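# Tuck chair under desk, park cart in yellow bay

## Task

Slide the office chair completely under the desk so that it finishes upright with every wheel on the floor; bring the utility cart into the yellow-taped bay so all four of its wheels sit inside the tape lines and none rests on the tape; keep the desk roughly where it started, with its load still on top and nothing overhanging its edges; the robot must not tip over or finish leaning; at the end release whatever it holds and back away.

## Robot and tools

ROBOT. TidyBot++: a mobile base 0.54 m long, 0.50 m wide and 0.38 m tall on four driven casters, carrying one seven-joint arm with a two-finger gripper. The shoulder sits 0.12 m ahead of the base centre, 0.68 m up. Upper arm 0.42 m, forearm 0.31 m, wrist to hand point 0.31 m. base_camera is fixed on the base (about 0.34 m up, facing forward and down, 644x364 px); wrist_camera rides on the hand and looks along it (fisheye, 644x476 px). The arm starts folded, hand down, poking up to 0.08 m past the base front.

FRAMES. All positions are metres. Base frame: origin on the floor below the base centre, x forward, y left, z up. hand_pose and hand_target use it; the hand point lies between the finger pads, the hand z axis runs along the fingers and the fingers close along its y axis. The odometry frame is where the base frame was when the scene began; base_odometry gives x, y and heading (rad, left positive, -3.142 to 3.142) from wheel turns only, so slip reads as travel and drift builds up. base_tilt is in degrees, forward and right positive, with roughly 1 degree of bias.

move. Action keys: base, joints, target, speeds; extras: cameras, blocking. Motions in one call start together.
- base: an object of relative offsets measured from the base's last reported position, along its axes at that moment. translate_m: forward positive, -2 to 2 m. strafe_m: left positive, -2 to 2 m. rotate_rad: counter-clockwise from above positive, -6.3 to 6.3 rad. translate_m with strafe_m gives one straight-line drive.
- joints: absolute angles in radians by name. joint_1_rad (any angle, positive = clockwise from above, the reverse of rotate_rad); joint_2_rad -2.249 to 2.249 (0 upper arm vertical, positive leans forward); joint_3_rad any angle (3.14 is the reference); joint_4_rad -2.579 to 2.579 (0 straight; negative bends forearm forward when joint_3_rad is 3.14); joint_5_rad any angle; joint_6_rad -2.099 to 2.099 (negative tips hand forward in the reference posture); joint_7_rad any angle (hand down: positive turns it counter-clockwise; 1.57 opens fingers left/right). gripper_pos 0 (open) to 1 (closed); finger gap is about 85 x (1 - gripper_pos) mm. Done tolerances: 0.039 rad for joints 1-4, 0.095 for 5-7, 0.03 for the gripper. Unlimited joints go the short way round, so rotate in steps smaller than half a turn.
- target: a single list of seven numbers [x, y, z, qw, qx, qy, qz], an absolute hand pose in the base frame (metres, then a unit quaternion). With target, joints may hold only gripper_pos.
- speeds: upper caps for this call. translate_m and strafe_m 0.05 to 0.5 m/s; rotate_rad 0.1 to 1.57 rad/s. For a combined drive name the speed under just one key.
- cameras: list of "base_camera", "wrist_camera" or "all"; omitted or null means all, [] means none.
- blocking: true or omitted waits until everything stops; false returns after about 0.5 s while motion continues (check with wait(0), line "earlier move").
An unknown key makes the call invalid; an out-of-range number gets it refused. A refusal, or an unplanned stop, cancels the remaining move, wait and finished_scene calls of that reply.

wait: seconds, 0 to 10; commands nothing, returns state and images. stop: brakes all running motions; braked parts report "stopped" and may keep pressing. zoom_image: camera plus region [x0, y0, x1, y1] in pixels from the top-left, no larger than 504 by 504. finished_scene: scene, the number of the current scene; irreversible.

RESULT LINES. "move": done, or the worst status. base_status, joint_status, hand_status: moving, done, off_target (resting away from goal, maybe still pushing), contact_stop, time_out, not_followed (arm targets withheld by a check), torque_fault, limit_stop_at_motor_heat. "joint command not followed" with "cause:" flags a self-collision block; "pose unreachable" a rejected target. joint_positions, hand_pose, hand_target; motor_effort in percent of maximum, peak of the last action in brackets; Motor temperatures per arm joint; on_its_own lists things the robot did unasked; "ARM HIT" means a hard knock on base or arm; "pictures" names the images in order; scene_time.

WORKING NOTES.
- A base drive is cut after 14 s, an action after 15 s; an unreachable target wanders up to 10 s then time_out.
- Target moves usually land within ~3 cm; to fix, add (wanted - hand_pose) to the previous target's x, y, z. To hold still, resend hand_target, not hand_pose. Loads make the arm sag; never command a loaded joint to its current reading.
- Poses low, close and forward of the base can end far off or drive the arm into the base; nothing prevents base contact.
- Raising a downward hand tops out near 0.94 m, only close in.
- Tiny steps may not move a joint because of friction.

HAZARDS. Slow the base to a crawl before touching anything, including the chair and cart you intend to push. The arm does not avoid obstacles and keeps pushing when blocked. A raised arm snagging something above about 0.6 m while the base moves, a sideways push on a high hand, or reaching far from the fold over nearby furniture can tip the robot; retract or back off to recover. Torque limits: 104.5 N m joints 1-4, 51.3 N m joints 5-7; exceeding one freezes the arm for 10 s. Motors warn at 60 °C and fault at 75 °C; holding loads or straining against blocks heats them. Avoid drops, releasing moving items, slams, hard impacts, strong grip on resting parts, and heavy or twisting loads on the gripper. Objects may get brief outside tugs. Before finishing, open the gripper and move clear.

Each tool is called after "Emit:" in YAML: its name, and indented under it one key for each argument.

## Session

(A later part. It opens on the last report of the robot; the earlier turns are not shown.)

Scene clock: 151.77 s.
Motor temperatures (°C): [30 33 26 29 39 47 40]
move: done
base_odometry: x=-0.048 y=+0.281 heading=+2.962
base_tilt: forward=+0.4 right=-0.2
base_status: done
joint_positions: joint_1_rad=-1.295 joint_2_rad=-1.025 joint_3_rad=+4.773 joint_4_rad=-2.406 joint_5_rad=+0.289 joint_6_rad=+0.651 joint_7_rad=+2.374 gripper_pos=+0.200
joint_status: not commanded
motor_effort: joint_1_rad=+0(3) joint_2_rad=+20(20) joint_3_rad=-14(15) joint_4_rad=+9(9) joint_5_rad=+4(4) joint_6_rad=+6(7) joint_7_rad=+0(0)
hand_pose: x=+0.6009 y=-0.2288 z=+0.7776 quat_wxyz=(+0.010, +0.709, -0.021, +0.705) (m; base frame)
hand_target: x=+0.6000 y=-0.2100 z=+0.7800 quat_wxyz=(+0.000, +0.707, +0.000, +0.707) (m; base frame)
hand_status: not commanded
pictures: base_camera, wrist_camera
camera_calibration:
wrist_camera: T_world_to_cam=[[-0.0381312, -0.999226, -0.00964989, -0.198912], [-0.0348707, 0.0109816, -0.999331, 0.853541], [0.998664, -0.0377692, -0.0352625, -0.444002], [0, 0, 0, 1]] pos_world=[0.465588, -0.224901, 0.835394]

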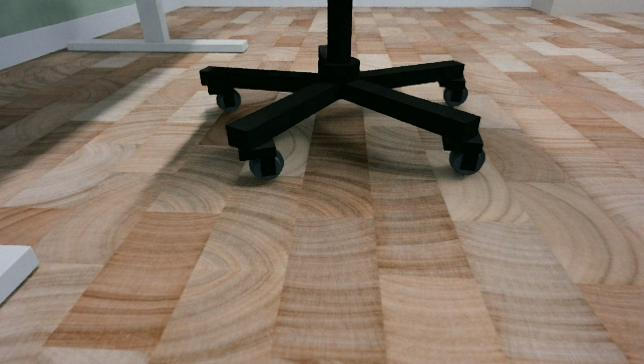

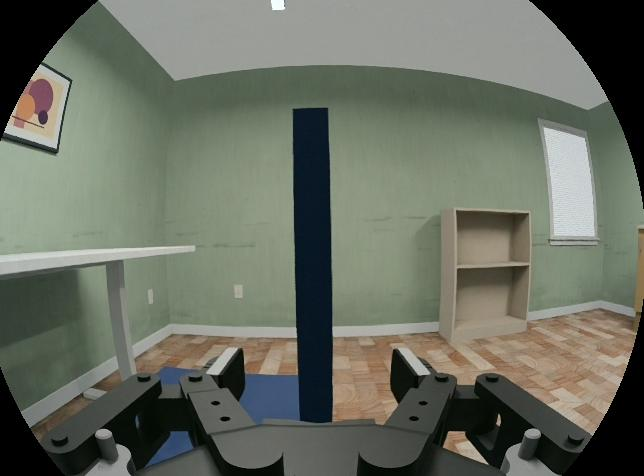

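Emit:
move:
  base: {"strafe_m":-0.95}
  cameras: []

Emit:
move:
  joints: {"joint_1_rad":0,"joint_2_rad":-0.36,"joint_3_rad":3.14,"joint_4_rad":-2.5,"joint_5_rad":0,"joint_6_rad":-0.3,"joint_7_rad":1.57}
  cameras: []

Emit:
move:
  base: {"translate_m":1.1}
  cameras: []

Emit:
move:
  base: {"rotate_rad":1.57}
  joints: {"joint_6_rad":0.1}

Scene clock: 155.30 s.
Motor temperatures (°C): [30 33 26 29 39 47 40]
move: done
base_odometry: x=+0.122 y=+1.216 heading=+2.961
base_tilt: forward=+0.4 right=-0.2
base_status: done
joint_positions: joint_1_rad=-1.295 joint_2_rad=-1.025 joint_3_rad=+4.772 joint_4_rad=-2.409 joint_5_rad=+0.289 joint_6_rad=+0.651 joint_7_rad=+2.374 gripper_pos=+0.200
joint_status: not commanded
motor_effort: joint_1_rad=+0(1) joint_2_rad=+20(21) joint_3_rad=-14(15) joint_4_rad=+8(10) joint_5_rad=+3(4) joint_6_rad=+6(7) joint_7_rad=+0(0)
hand_pose: x=+0.6005 y=-0.2273 z=+0.7771 quat_wxyz=(+0.009, +0.709, -0.020, +0.705) (m; base frame)
hand_target: x=+0.6000 y=-0.2100 z=+0.7800 quat_wxyz=(+0.000, +0.707, +0.000, +0.707) (m; base frame)
hand_status: not commanded
pictures: none
No camera images: "cameras" was empty.

Scene clock: 158.13 s.
Motor temperatures (°C): [30 33 26 29 39 47 40]
move: done
base_odometry: x=+0.122 y=+1.216 heading=+2.961
base_tilt: forward=+0.4 right=-0.2
base_status: not commanded
joint_positions: joint_1_rad=-0.013 joint_2_rad=-0.377 joint_3_rad=+3.162 joint_4_rad=-2.482 joint_5_rad=+0.070 joint_6_rad=-0.242 joint_7_rad=+1.624 gripper_pos=+0.200
joint_status: all done
motor_effort: joint_1_rad=+0(2) joint_2_rad=-5(21) joint_3_rad=+0(15) joint_4_rad=+19(21) joint_5_rad=-2(4) joint_6_rad=+7(9) joint_7_rad=+0(2)
hand_pose: x=+0.4572 y=-0.0059 z=+0.6951 quat_wxyz=(+0.029, +0.921, +0.048, +0.386) (m; base frame)
hand_target: x=+0.4365 y=+0.0018 z=+0.6684 quat_wxyz=(+0.000, +0.939, +0.000, +0.344) (m; base frame)
hand_status: not commanded
pictures: none
No camera images: "cameras" was empty.

Scene clock: 161.67 s.
Motor temperatures (°C): [30 33 26 29 39 47 40]
move: done
base_odometry: x=-0.960 y=+1.413 heading=+2.961
base_tilt: forward=+0.4 right=-0.2
base_status: done
joint_positions: joint_1_rad=-0.013 joint_2_rad=-0.369 joint_3_rad=+3.162 joint_4_rad=-2.485 joint_5_rad=+0.069 joint_6_rad=-0.249 joint_7_rad=+1.621 gripper_pos=+0.200
joint_status: not commanded
motor_effort: joint_1_rad=+0(1) joint_2_rad=-5(6) joint_3_rad=+0(1) joint_4_rad=+18(20) joint_5_rad=-1(2) joint_6_rad=+6(7) joint_7_rad=+0(0)
hand_pose: x=+0.4544 y=-0.0059 z=+0.6893 quat_wxyz=(+0.028, +0.924, +0.047, +0.378) (m; base frame)
hand_target: x=+0.4365 y=+0.0018 z=+0.6684 quat_wxyz=(+0.000, +0.939, +0.000, +0.344) (m; base frame)
hand_status: not commanded
pictures: none
No camera images: "cameras" was empty.

Scene clock: 164.00 s.
Motor temperatures (°C): [30 33 26 29 39 47 40]
move: done
base_odometry: x=-0.960 y=+1.413 heading=-1.753
base_tilt: forward=+0.4 right=-0.2
base_status: done
joint_positions: joint_1_rad=-0.009 joint_2_rad=-0.369 joint_3_rad=+3.155 joint_4_rad=-2.490 joint_5_rad=+0.068 joint_6_rad=+0.059 joint_7_rad=+1.621 gripper_pos=+0.200
joint_status: all done
motor_effort: joint_1_rad=+0(1) joint_2_rad=-5(6) joint_3_rad=+0(2) joint_4_rad=+20(21) joint_5_rad=-1(2) joint_6_rad=+8(8) joint_7_rad=+0(0)
hand_pose: x=+0.5098 y=+0.0008 z=+0.7631 quat_wxyz=(+0.028, +0.856, +0.049, +0.513) (m; base frame)
hand_target: x=+0.5132 y=+0.0020 z=+0.7654 quat_wxyz=(+0.000, +0.852, +0.000, +0.523) (m; base frame)
hand_status: not commanded
pictures: base_camera, wrist_camera
camera_calibration:
wrist_camera: T_world_to_cam=[[0.0638392, -0.992994, 0.09944, -0.108344], [-0.493889, -0.118022, -0.861478, 0.962247], [0.867178, 0.0058837, -0.497963, 0.0751996], [0, 0, 0, 1]] pos_world=[0.416949, 0.00553836, 0.877175]

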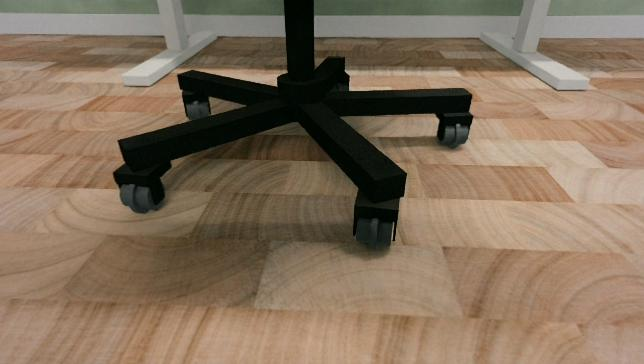

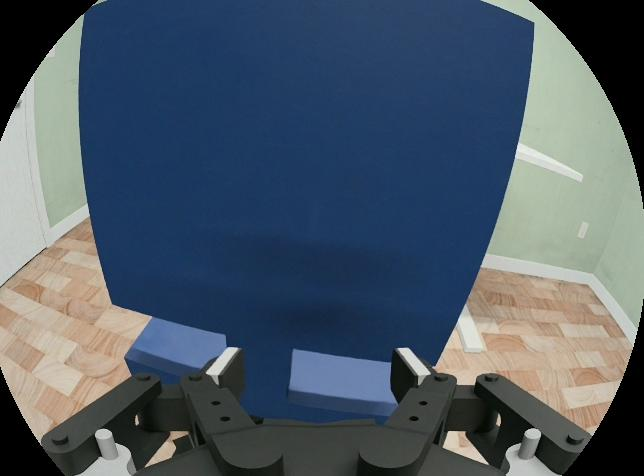

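Emit:
move:
  base: {"strafe_m":0.05}
  joints: {"joint_2_rad":0.0,"joint_6_rad":-0.3}
  cameras: []

Emit:
move:
  base: {"translate_m":-0.12}
  joints: {"joint_1_rad":1.6}
  cameras: []

Emit:
move:
  joints: {"joint_1_rad":3.1}
  cameras: []

Emit:
move:
  base: {"translate_m":0.55}
  speeds: {"translate_m":0.1}

Scene clock: 166.17 s.
Motor temperatures (°C): [30 33 26 29 39 47 40]
move: done
base_odometry: x=-0.911 y=+1.404 heading=-1.752
base_tilt: forward=+0.4 right=-0.2
base_status: done
joint_positions: joint_1_rad=-0.009 joint_2_rad=-0.015 joint_3_rad=+3.151 joint_4_rad=-2.491 joint_5_rad=+0.068 joint_6_rad=-0.242 joint_7_rad=+1.621 gripper_pos=+0.200
joint_status: all done
motor_effort: joint_1_rad=+0(1) joint_2_rad=-12(14) joint_3_rad=+0(2) joint_4_rad=+13(20) joint_5_rad=-1(2) joint_6_rad=+4(9) joint_7_rad=+0(0)
hand_pose: x=+0.4352 y=-0.0041 z=+0.5717 quat_wxyz=(+0.020, +0.976, +0.055, +0.210) (m; base frame)
hand_target: x=+0.4114 y=+0.0018 z=+0.5574 quat_wxyz=(+0.000, +0.985, +0.000, +0.170) (m; base frame)
hand_status: not commanded
pictures: none
No camera images: "cameras" was empty.

Scene clock: 168.97 s.
Motor temperatures (°C): [30 33 26 29 39 47 40]
move: done
base_odometry: x=-0.889 y=+1.522 heading=-1.752
base_tilt: forward=+0.4 right=-0.2
base_status: done
joint_positions: joint_1_rad=+1.587 joint_2_rad=-0.012 joint_3_rad=+3.151 joint_4_rad=-2.494 joint_5_rad=+0.068 joint_6_rad=-0.248 joint_7_rad=+1.621 gripper_pos=+0.200
joint_status: all done
motor_effort: joint_1_rad=+0(1) joint_2_rad=-12(14) joint_3_rad=+0(1) joint_4_rad=+13(15) joint_5_rad=-1(2) joint_6_rad=+4(5) joint_7_rad=+0(1)
hand_pose: x=+0.1069 y=-0.3121 z=+0.5689 quat_wxyz=(+0.160, +0.721, -0.662, +0.128) (m; base frame)
hand_target: x=+0.1123 y=-0.2923 z=+0.5574 quat_wxyz=(+0.122, +0.687, -0.707, +0.119) (m; base frame)
hand_status: not commanded
pictures: none
No camera images: "cameras" was empty.

Scene clock: 171.70 s.
Motor temperatures (°C): [30 33 26 29 39 47 40]
move: done
base_odometry: x=-0.889 y=+1.522 heading=-1.752
base_tilt: forward=+0.4 right=-0.2
base_status: not commanded
joint_positions: joint_1_rad=+3.087 joint_2_rad=-0.012 joint_3_rad=+3.151 joint_4_rad=-2.494 joint_5_rad=+0.068 joint_6_rad=-0.248 joint_7_rad=+1.621 gripper_pos=+0.200
joint_status: all done
motor_effort: joint_1_rad=+0(1) joint_2_rad=-12(12) joint_3_rad=+0(1) joint_4_rad=+13(13) joint_5_rad=-1(2) joint_6_rad=+3(4) joint_7_rad=+0(0)
hand_pose: x=-0.1932 y=-0.0100 z=+0.5689 quat_wxyz=(+0.204, +0.077, -0.976, -0.015) (m; base frame)
hand_target: x=-0.1731 y=-0.0140 z=+0.5574 quat_wxyz=(+0.170, +0.021, -0.985, +0.004) (m; base frame)
hand_status: not commanded
pictures: none
No camera images: "cameras" was empty.

Scene clock: 177.77 s.
Motor temperatures (°C): [30 33 26 29 39 47 40]
move: done
base_odometry: x=-0.988 y=+0.981 heading=-1.752
base_tilt: forward=+0.4 right=-0.2
base_status: done
joint_positions: joint_1_rad=+3.089 joint_2_rad=-0.009 joint_3_rad=+3.151 joint_4_rad=-2.494 joint_5_rad=+0.068 joint_6_rad=-0.251 joint_7_rad=+1.621 gripper_pos=+0.200
joint_status: not commanded
motor_effort: joint_1_rad=+0(1) joint_2_rad=-12(15) joint_3_rad=+0(1) joint_4_rad=+13(15) joint_5_rad=-1(2) joint_6_rad=+4(5) joint_7_rad=+0(1)
hand_pose: x=-0.1922 y=-0.0095 z=+0.5677 quat_wxyz=(+0.202, +0.076, -0.976, -0.016) (m; base frame)
hand_target: x=-0.1731 y=-0.0140 z=+0.5574 quat_wxyz=(+0.170, +0.021, -0.985, +0.004) (m; base frame)
hand_status: not commanded
pictures: base_camera, wrist_camera
camera_calibration:
wrist_camera: T_world_to_cam=[[-0.149527, 0.987094, 0.0573383, -0.0526269], [0.917632, 0.160134, -0.363744, 0.437344], [-0.368231, -0.00177399, -0.929733, 0.594372], [0, 0, 0, 1]] pos_world=[-0.190323, -0.0170314, 0.714706]

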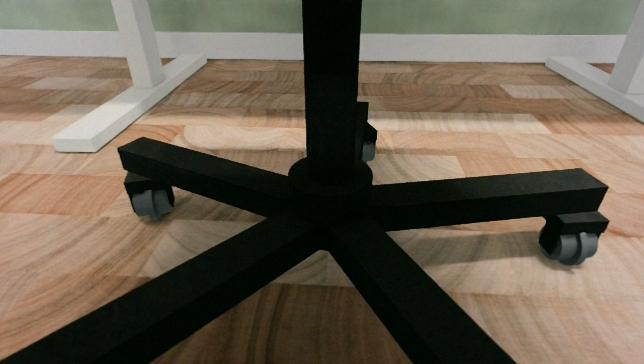

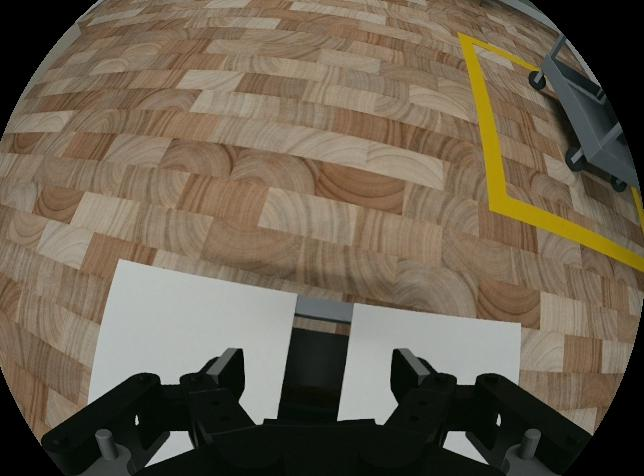

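Emit:
move:
  base: {"translate_m":0.4}
  speeds: {"translate_m":0.1}

Scene clock: 182.40 s.
Motor temperatures (°C): [30 33 26 29 39 47 40]
move: done
base_odometry: x=-1.060 y=+0.588 heading=-1.751
base_tilt: forward=+0.4 right=-0.2
base_status: done
joint_positions: joint_1_rad=+3.089 joint_2_rad=-0.008 joint_3_rad=+3.151 joint_4_rad=-2.494 joint_5_rad=+0.068 joint_6_rad=-0.251 joint_7_rad=+1.621 gripper_pos=+0.200
joint_status: not commanded
motor_effort: joint_1_rad=+0(1) joint_2_rad=-12(14) joint_3_rad=+0(1) joint_4_rad=+13(15) joint_5_rad=-1(2) joint_6_rad=+4(4) joint_7_rad=+0(1)
hand_pose: x=-0.1917 y=-0.0094 z=+0.5671 quat_wxyz=(+0.200, +0.076, -0.977, -0.016) (m; base frame)
hand_target: x=-0.1731 y=-0.0140 z=+0.5574 quat_wxyz=(+0.170, +0.021, -0.985, +0.004) (m; base frame)
hand_status: not commanded
pictures: base_camera, wrist_camera
camera_calibration:
wrist_camera: T_world_to_cam=[[-0.149028, 0.987188, 0.0570227, -0.0524144], [0.918672, 0.159558, -0.361363, 0.435474], [-0.365832, -0.00146789, -0.93068, 0.594943], [0, 0, 0, 1]] pos_world=[-0.19022, -0.0168671, 0.714055]

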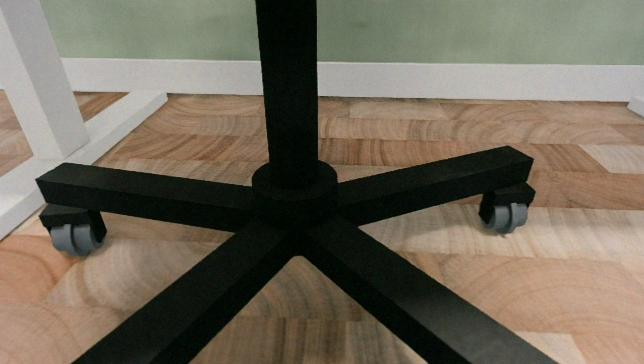

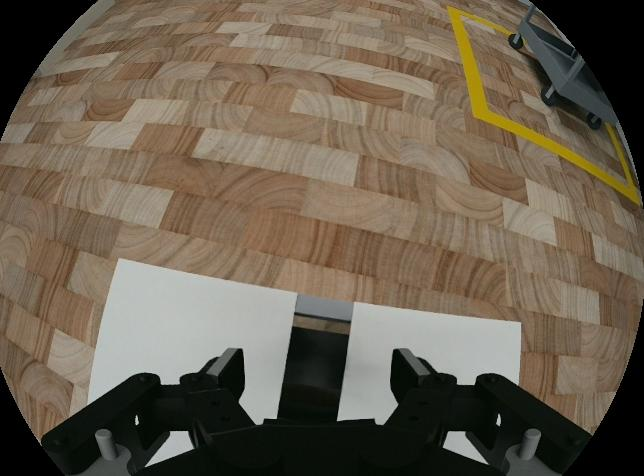

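Emit:
move:
  base: {"translate_m":0.06}
  speeds: {"translate_m":0.05}

Scene clock: 184.17 s.
Motor temperatures (°C): [30 33 26 29 39 47 40]
move: done
base_odometry: x=-1.070 y=+0.529 heading=-1.751
base_tilt: forward=+0.4 right=-0.2
base_status: done
joint_positions: joint_1_rad=+3.089 joint_2_rad=-0.007 joint_3_rad=+3.151 joint_4_rad=-2.494 joint_5_rad=+0.067 joint_6_rad=-0.252 joint_7_rad=+1.621 gripper_pos=+0.200
joint_status: not commanded
motor_effort: joint_1_rad=+0(1) joint_2_rad=-12(14) joint_3_rad=+0(1) joint_4_rad=+13(14) joint_5_rad=-1(2) joint_6_rad=+4(4) joint_7_rad=+0(0)
hand_pose: x=-0.1915 y=-0.0093 z=+0.5669 quat_wxyz=(+0.200, +0.076, -0.977, -0.015) (m; base frame)
hand_target: x=-0.1731 y=-0.0140 z=+0.5574 quat_wxyz=(+0.170, +0.021, -0.985, +0.004) (m; base frame)
hand_status: not commanded
pictures: base_camera, wrist_camera
camera_calibration:
wrist_camera: T_world_to_cam=[[-0.148746, 0.98724, 0.0568435, -0.0522725], [0.919027, 0.159231, -0.360604, 0.434846], [-0.365054, -0.00139763, -0.930985, 0.59515], [0, 0, 0, 1]] pos_world=[-0.190148, -0.0168037, 0.713854]

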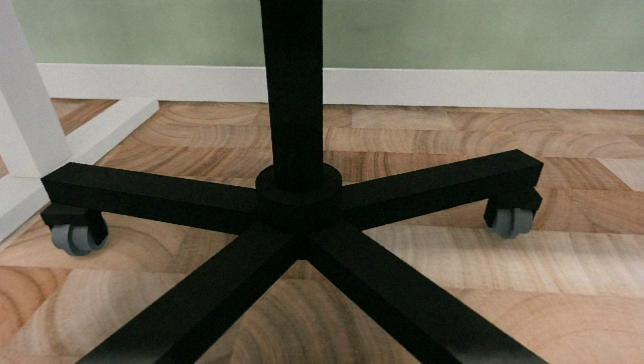

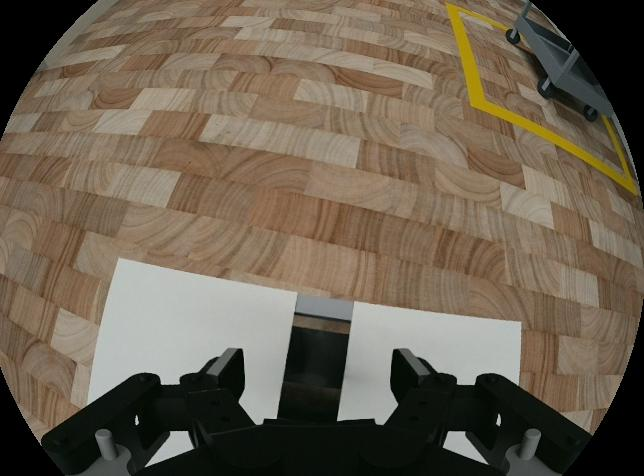

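Emit:
move:
  base: {"translate_m":-0.8}
  cameras: []

Emit:
move:
  joints: {"joint_1_rad":1.5,"joint_6_rad":0.2}
  cameras: []

Emit:
move:
  joints: {"joint_1_rad":0.0}

Scene clock: 187.33 s.
Motor temperatures (°C): [30 33 26 29 39 47 40]
move: done
base_odometry: x=-0.926 y=+1.316 heading=-1.752
base_tilt: forward=+0.4 right=-0.2
base_status: done
joint_positions: joint_1_rad=+3.090 joint_2_rad=-0.006 joint_3_rad=+3.151 joint_4_rad=-2.497 joint_5_rad=+0.067 joint_6_rad=-0.253 joint_7_rad=+1.621 gripper_pos=+0.200
joint_status: not commanded
motor_effort: joint_1_rad=+0(2) joint_2_rad=-12(14) joint_3_rad=+0(2) joint_4_rad=+13(15) joint_5_rad=-1(2) joint_6_rad=+4(5) joint_7_rad=+0(0)
hand_pose: x=-0.1897 y=-0.0090 z=+0.5655 quat_wxyz=(+0.197, +0.075, -0.977, -0.015) (m; base frame)
hand_target: x=-0.1731 y=-0.0140 z=+0.5574 quat_wxyz=(+0.170, +0.021, -0.985, +0.004) (m; base frame)
hand_status: not commanded
pictures: none
No camera images: "cameras" was empty.

Scene clock: 190.13 s.
Motor temperatures (°C): [30 33 26 29 39 47 40]
move: done
base_odometry: x=-0.926 y=+1.316 heading=-1.752
base_tilt: forward=+0.3 right=-0.2
base_status: not commanded
joint_positions: joint_1_rad=+1.512 joint_2_rad=-0.006 joint_3_rad=+3.151 joint_4_rad=-2.497 joint_5_rad=+0.067 joint_6_rad=+0.131 joint_7_rad=+1.621 gripper_pos=+0.200
joint_status: all done
motor_effort: joint_1_rad=+0(1) joint_2_rad=-14(14) joint_3_rad=+0(1) joint_4_rad=+15(15) joint_5_rad=-1(2) joint_6_rad=+7(7) joint_7_rad=+0(0)
hand_pose: x=+0.1430 y=-0.4067 z=+0.6315 quat_wxyz=(+0.276, +0.707, -0.596, +0.263) (m; base frame)
hand_target: x=+0.1507 y=-0.4191 z=+0.6433 quat_wxyz=(+0.278, +0.668, -0.622, +0.299) (m; base frame)
hand_status: not commanded
pictures: none
No camera images: "cameras" was empty.

Scene clock: 192.87 s.
Motor temperatures (°C): [30 33 26 29 39 47 40]
move: done
base_odometry: x=-0.926 y=+1.316 heading=-1.752
base_tilt: forward=+0.4 right=-0.2
base_status: not commanded
joint_positions: joint_1_rad=+0.012 joint_2_rad=-0.006 joint_3_rad=+3.151 joint_4_rad=-2.497 joint_5_rad=+0.067 joint_6_rad=+0.136 joint_7_rad=+1.621 gripper_pos=+0.200
joint_status: all done
motor_effort: joint_1_rad=+0(2) joint_2_rad=-14(14) joint_3_rad=+0(1) joint_4_rad=+15(15) joint_5_rad=+0(2) joint_6_rad=+6(7) joint_7_rad=+0(0)
hand_pose: x=+0.5274 y=-0.0048 z=+0.6325 quat_wxyz=(+0.022, +0.923, +0.046, +0.382) (m; base frame)
hand_target: x=+0.5393 y=+0.0020 z=+0.6433 quat_wxyz=(+0.000, +0.913, +0.000, +0.409) (m; base frame)
hand_status: not commanded
pictures: base_camera, wrist_camera
camera_calibration:
wrist_camera: T_world_to_cam=[[0.0750619, -0.994323, 0.0754118, -0.0927832], [-0.723482, -0.106348, -0.682102, 0.865462], [0.68625, -0.00335915, -0.727358, 0.235433], [0, 0, 0, 1]] pos_world=[0.471545, 0.000574732, 0.768574]

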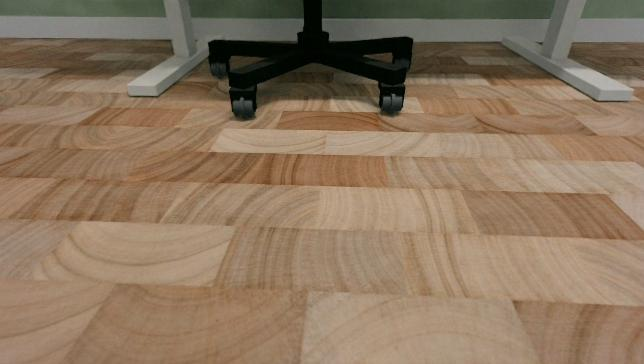

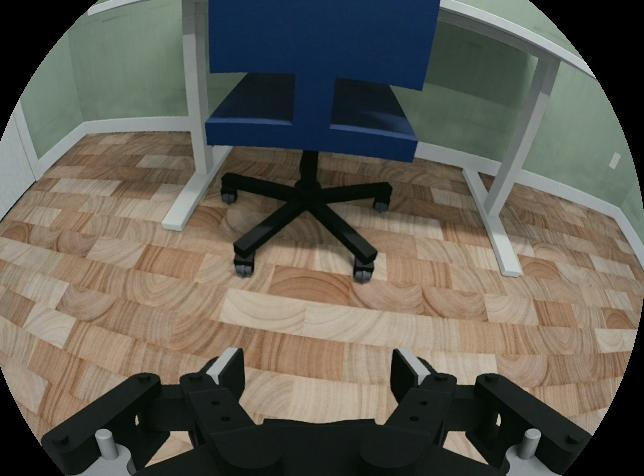

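Emit:
move:
  joints: {"joint_6_rad":0.75}
  cameras: ["wrist_camera"]

Emit:
move:
  base: {"strafe_m":-0.8,"rotate_rad":0.55}

Scene clock: 194.27 s.
Motor temperatures (°C): [30 33 26 29 39 47 40]
move: done
base_odometry: x=-0.926 y=+1.316 heading=-1.752
base_tilt: forward=+0.4 right=-0.2
base_status: not commanded
joint_positions: joint_1_rad=+0.012 joint_2_rad=-0.006 joint_3_rad=+3.151 joint_4_rad=-2.498 joint_5_rad=+0.067 joint_6_rad=+0.681 joint_7_rad=+1.621 gripper_pos=+0.200
joint_status: all done
motor_effort: joint_1_rad=+0(1) joint_2_rad=-15(16) joint_3_rad=+0(1) joint_4_rad=+16(17) joint_5_rad=-1(2) joint_6_rad=+9(9) joint_7_rad=+0(0)
hand_pose: x=+0.6089 y=+0.0038 z=+0.7778 quat_wxyz=(+0.022, +0.786, +0.045, +0.616) (m; base frame)
hand_target: x=+0.6134 y=+0.0021 z=+0.7953 quat_wxyz=(-0.001, +0.768, +0.000, +0.641) (m; base frame)
hand_status: not commanded
pictures: wrist_camera
camera_calibration:
wrist_camera: T_world_to_cam=[[0.0507651, -0.99438, 0.0929073, -0.100171], [-0.264026, -0.10308, -0.958992, 0.960033], [0.963179, 0.0241534, -0.267775, -0.241004], [0, 0, 0, 1]] pos_world=[0.490689, 0.0051733, 0.865435]

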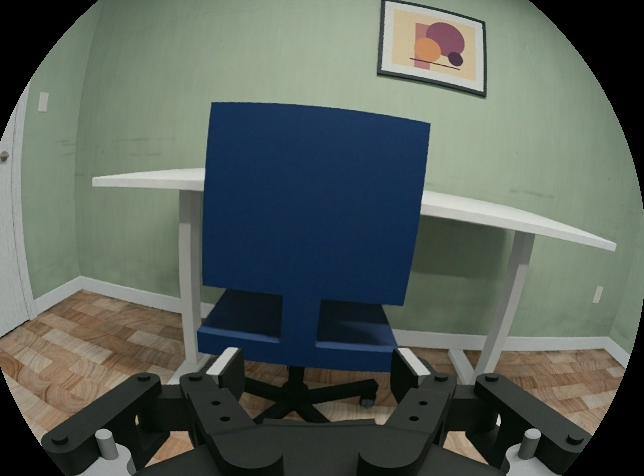

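Scene clock: 197.37 s.
Motor temperatures (°C): [30 33 26 29 39 47 40]
move: done
base_odometry: x=-1.713 y=+1.460 heading=-1.201
base_tilt: forward=+0.4 right=-0.2
base_status: done
joint_positions: joint_1_rad=+0.003 joint_2_rad=-0.006 joint_3_rad=+3.148 joint_4_rad=-2.498 joint_5_rad=+0.065 joint_6_rad=+0.684 joint_7_rad=+1.621 gripper_pos=+0.200
joint_status: not commanded
motor_effort: joint_1_rad=+0(2) joint_2_rad=-15(17) joint_3_rad=+0(2) joint_4_rad=+16(17) joint_5_rad=-2(3) joint_6_rad=+9(9) joint_7_rad=+0(0)
hand_pose: x=+0.6090 y=+0.0094 z=+0.7785 quat_wxyz=(+0.018, +0.785, +0.049, +0.618) (m; base frame)
hand_target: x=+0.6134 y=+0.0021 z=+0.7953 quat_wxyz=(-0.001, +0.768, +0.000, +0.641) (m; base frame)
hand_status: not commanded
pictures: base_camera, wrist_camera
camera_calibration:
wrist_camera: T_world_to_cam=[[0.0613018, -0.993887, 0.091814, -0.10019], [-0.260551, -0.104732, -0.959763, 0.959847], [0.963512, 0.034913, -0.265379, -0.243195], [0, 0, 0, 1]] pos_world=[0.490552, 0.00944037, 0.865886]

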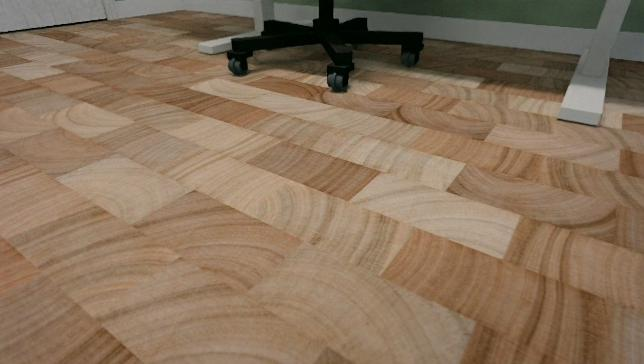

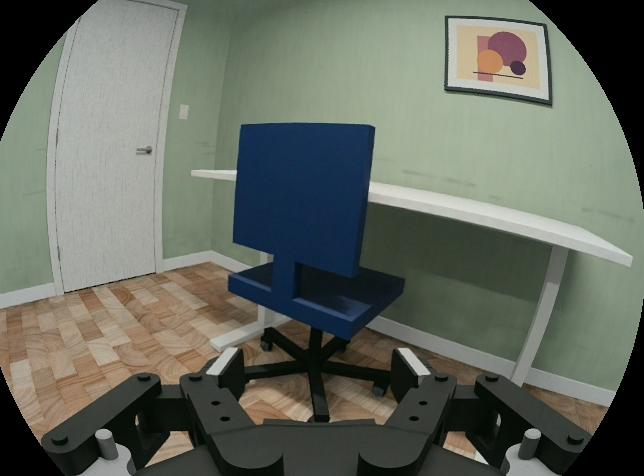

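Emit:
move:
  base: {"rotate_rad":1.02}
  cameras: []

Emit:
move:
  base: {"strafe_m":-0.6,"translate_m":-0.3}

Scene clock: 199.53 s.
Motor temperatures (°C): [30 33 26 29 39 47 40]
move: done
base_odometry: x=-1.713 y=+1.460 heading=-0.182
base_tilt: forward=+0.4 right=-0.2
base_status: done
joint_positions: joint_1_rad=-0.001 joint_2_rad=-0.006 joint_3_rad=+3.146 joint_4_rad=-2.498 joint_5_rad=+0.063 joint_6_rad=+0.684 joint_7_rad=+1.621 gripper_pos=+0.200
joint_status: not commanded
motor_effort: joint_1_rad=+0(2) joint_2_rad=-15(16) joint_3_rad=+0(2) joint_4_rad=+17(17) joint_5_rad=-1(2) joint_6_rad=+8(9) joint_7_rad=+0(0)
hand_pose: x=+0.6090 y=+0.0118 z=+0.7786 quat_wxyz=(+0.016, +0.785, +0.050, +0.618) (m; base frame)
hand_target: x=+0.6134 y=+0.0021 z=+0.7953 quat_wxyz=(-0.001, +0.768, +0.000, +0.641) (m; base frame)
hand_status: not commanded
pictures: none
No camera images: "cameras" was empty.

Scene clock: 202.03 s.
Motor temperatures (°C): [30 33 26 29 39 47 40]
move: done
base_odometry: x=-2.117 y=+0.924 heading=-0.181
base_tilt: forward=+0.4 right=-0.2
base_status: done
joint_positions: joint_1_rad=+0.001 joint_2_rad=-0.006 joint_3_rad=+3.146 joint_4_rad=-2.498 joint_5_rad=+0.061 joint_6_rad=+0.685 joint_7_rad=+1.621 gripper_pos=+0.200
joint_status: not commanded
motor_effort: joint_1_rad=+0(2) joint_2_rad=-15(17) joint_3_rad=+0(2) joint_4_rad=+16(17) joint_5_rad=-1(2) joint_6_rad=+9(9) joint_7_rad=+0(0)
hand_pose: x=+0.6091 y=+0.0108 z=+0.7788 quat_wxyz=(+0.017, +0.785, +0.048, +0.618) (m; base frame)
hand_target: x=+0.6134 y=+0.0021 z=+0.7953 quat_wxyz=(-0.001, +0.768, +0.000, +0.641) (m; base frame)
hand_status: not commanded
pictures: base_camera, wrist_camera
camera_calibration:
wrist_camera: T_world_to_cam=[[0.0624907, -0.994022, 0.0895315, -0.0978046], [-0.25964, -0.102809, -0.960217, 0.960018], [0.963681, 0.0367587, -0.264513, -0.244018], [0, 0, 0, 1]] pos_world=[0.490526, 0.0104488, 0.866037]

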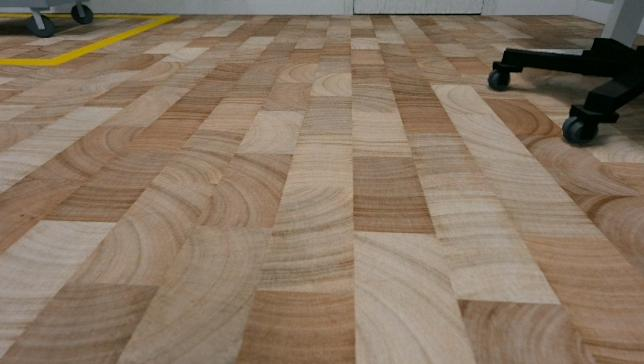

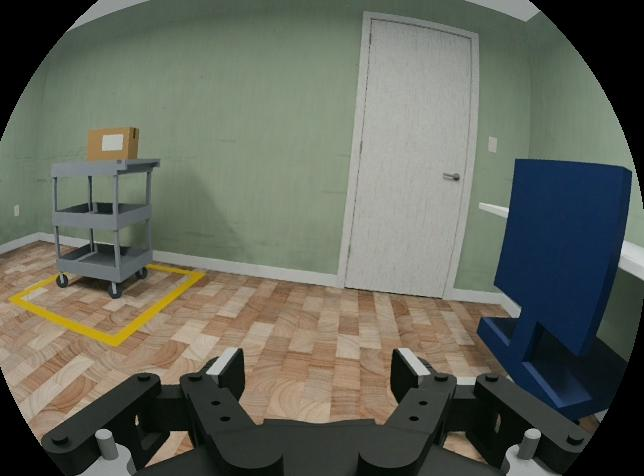

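Emit:
move:
  base: {"strafe_m":-0.45,"translate_m":-0.25}

Scene clock: 204.23 s.
Motor temperatures (°C): [30 33 26 29 39 47 40]
move: done
base_odometry: x=-2.444 y=+0.526 heading=-0.181
base_tilt: forward=+0.4 right=-0.2
base_status: done
joint_positions: joint_1_rad=+0.002 joint_2_rad=-0.006 joint_3_rad=+3.146 joint_4_rad=-2.498 joint_5_rad=+0.060 joint_6_rad=+0.685 joint_7_rad=+1.621 gripper_pos=+0.200
joint_status: not commanded
motor_effort: joint_1_rad=+0(2) joint_2_rad=-15(17) joint_3_rad=+0(2) joint_4_rad=+16(17) joint_5_rad=-1(2) joint_6_rad=+9(9) joint_7_rad=+0(1)
hand_pose: x=+0.6091 y=+0.0100 z=+0.7790 quat_wxyz=(+0.017, +0.784, +0.047, +0.618) (m; base frame)
hand_target: x=+0.6134 y=+0.0021 z=+0.7953 quat_wxyz=(-0.001, +0.768, +0.000, +0.641) (m; base frame)
hand_status: not commanded
pictures: base_camera, wrist_camera
camera_calibration:
wrist_camera: T_world_to_cam=[[0.060286, -0.994219, 0.0888489, -0.0967823], [-0.259273, -0.101553, -0.96045, 0.96008], [0.963921, 0.0348655, -0.263897, -0.244606], [0, 0, 0, 1]] pos_world=[0.490539, 0.00980403, 0.866157]

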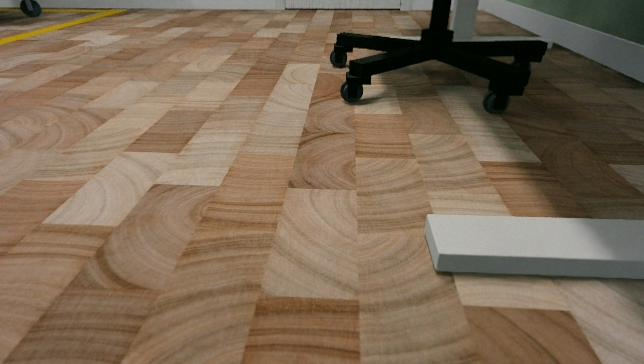

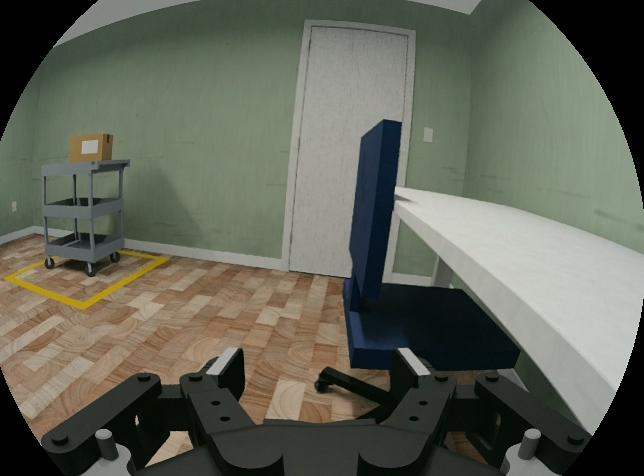

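Emit:
finished_scene:
  scene: 2

The scene is finished: the task was done.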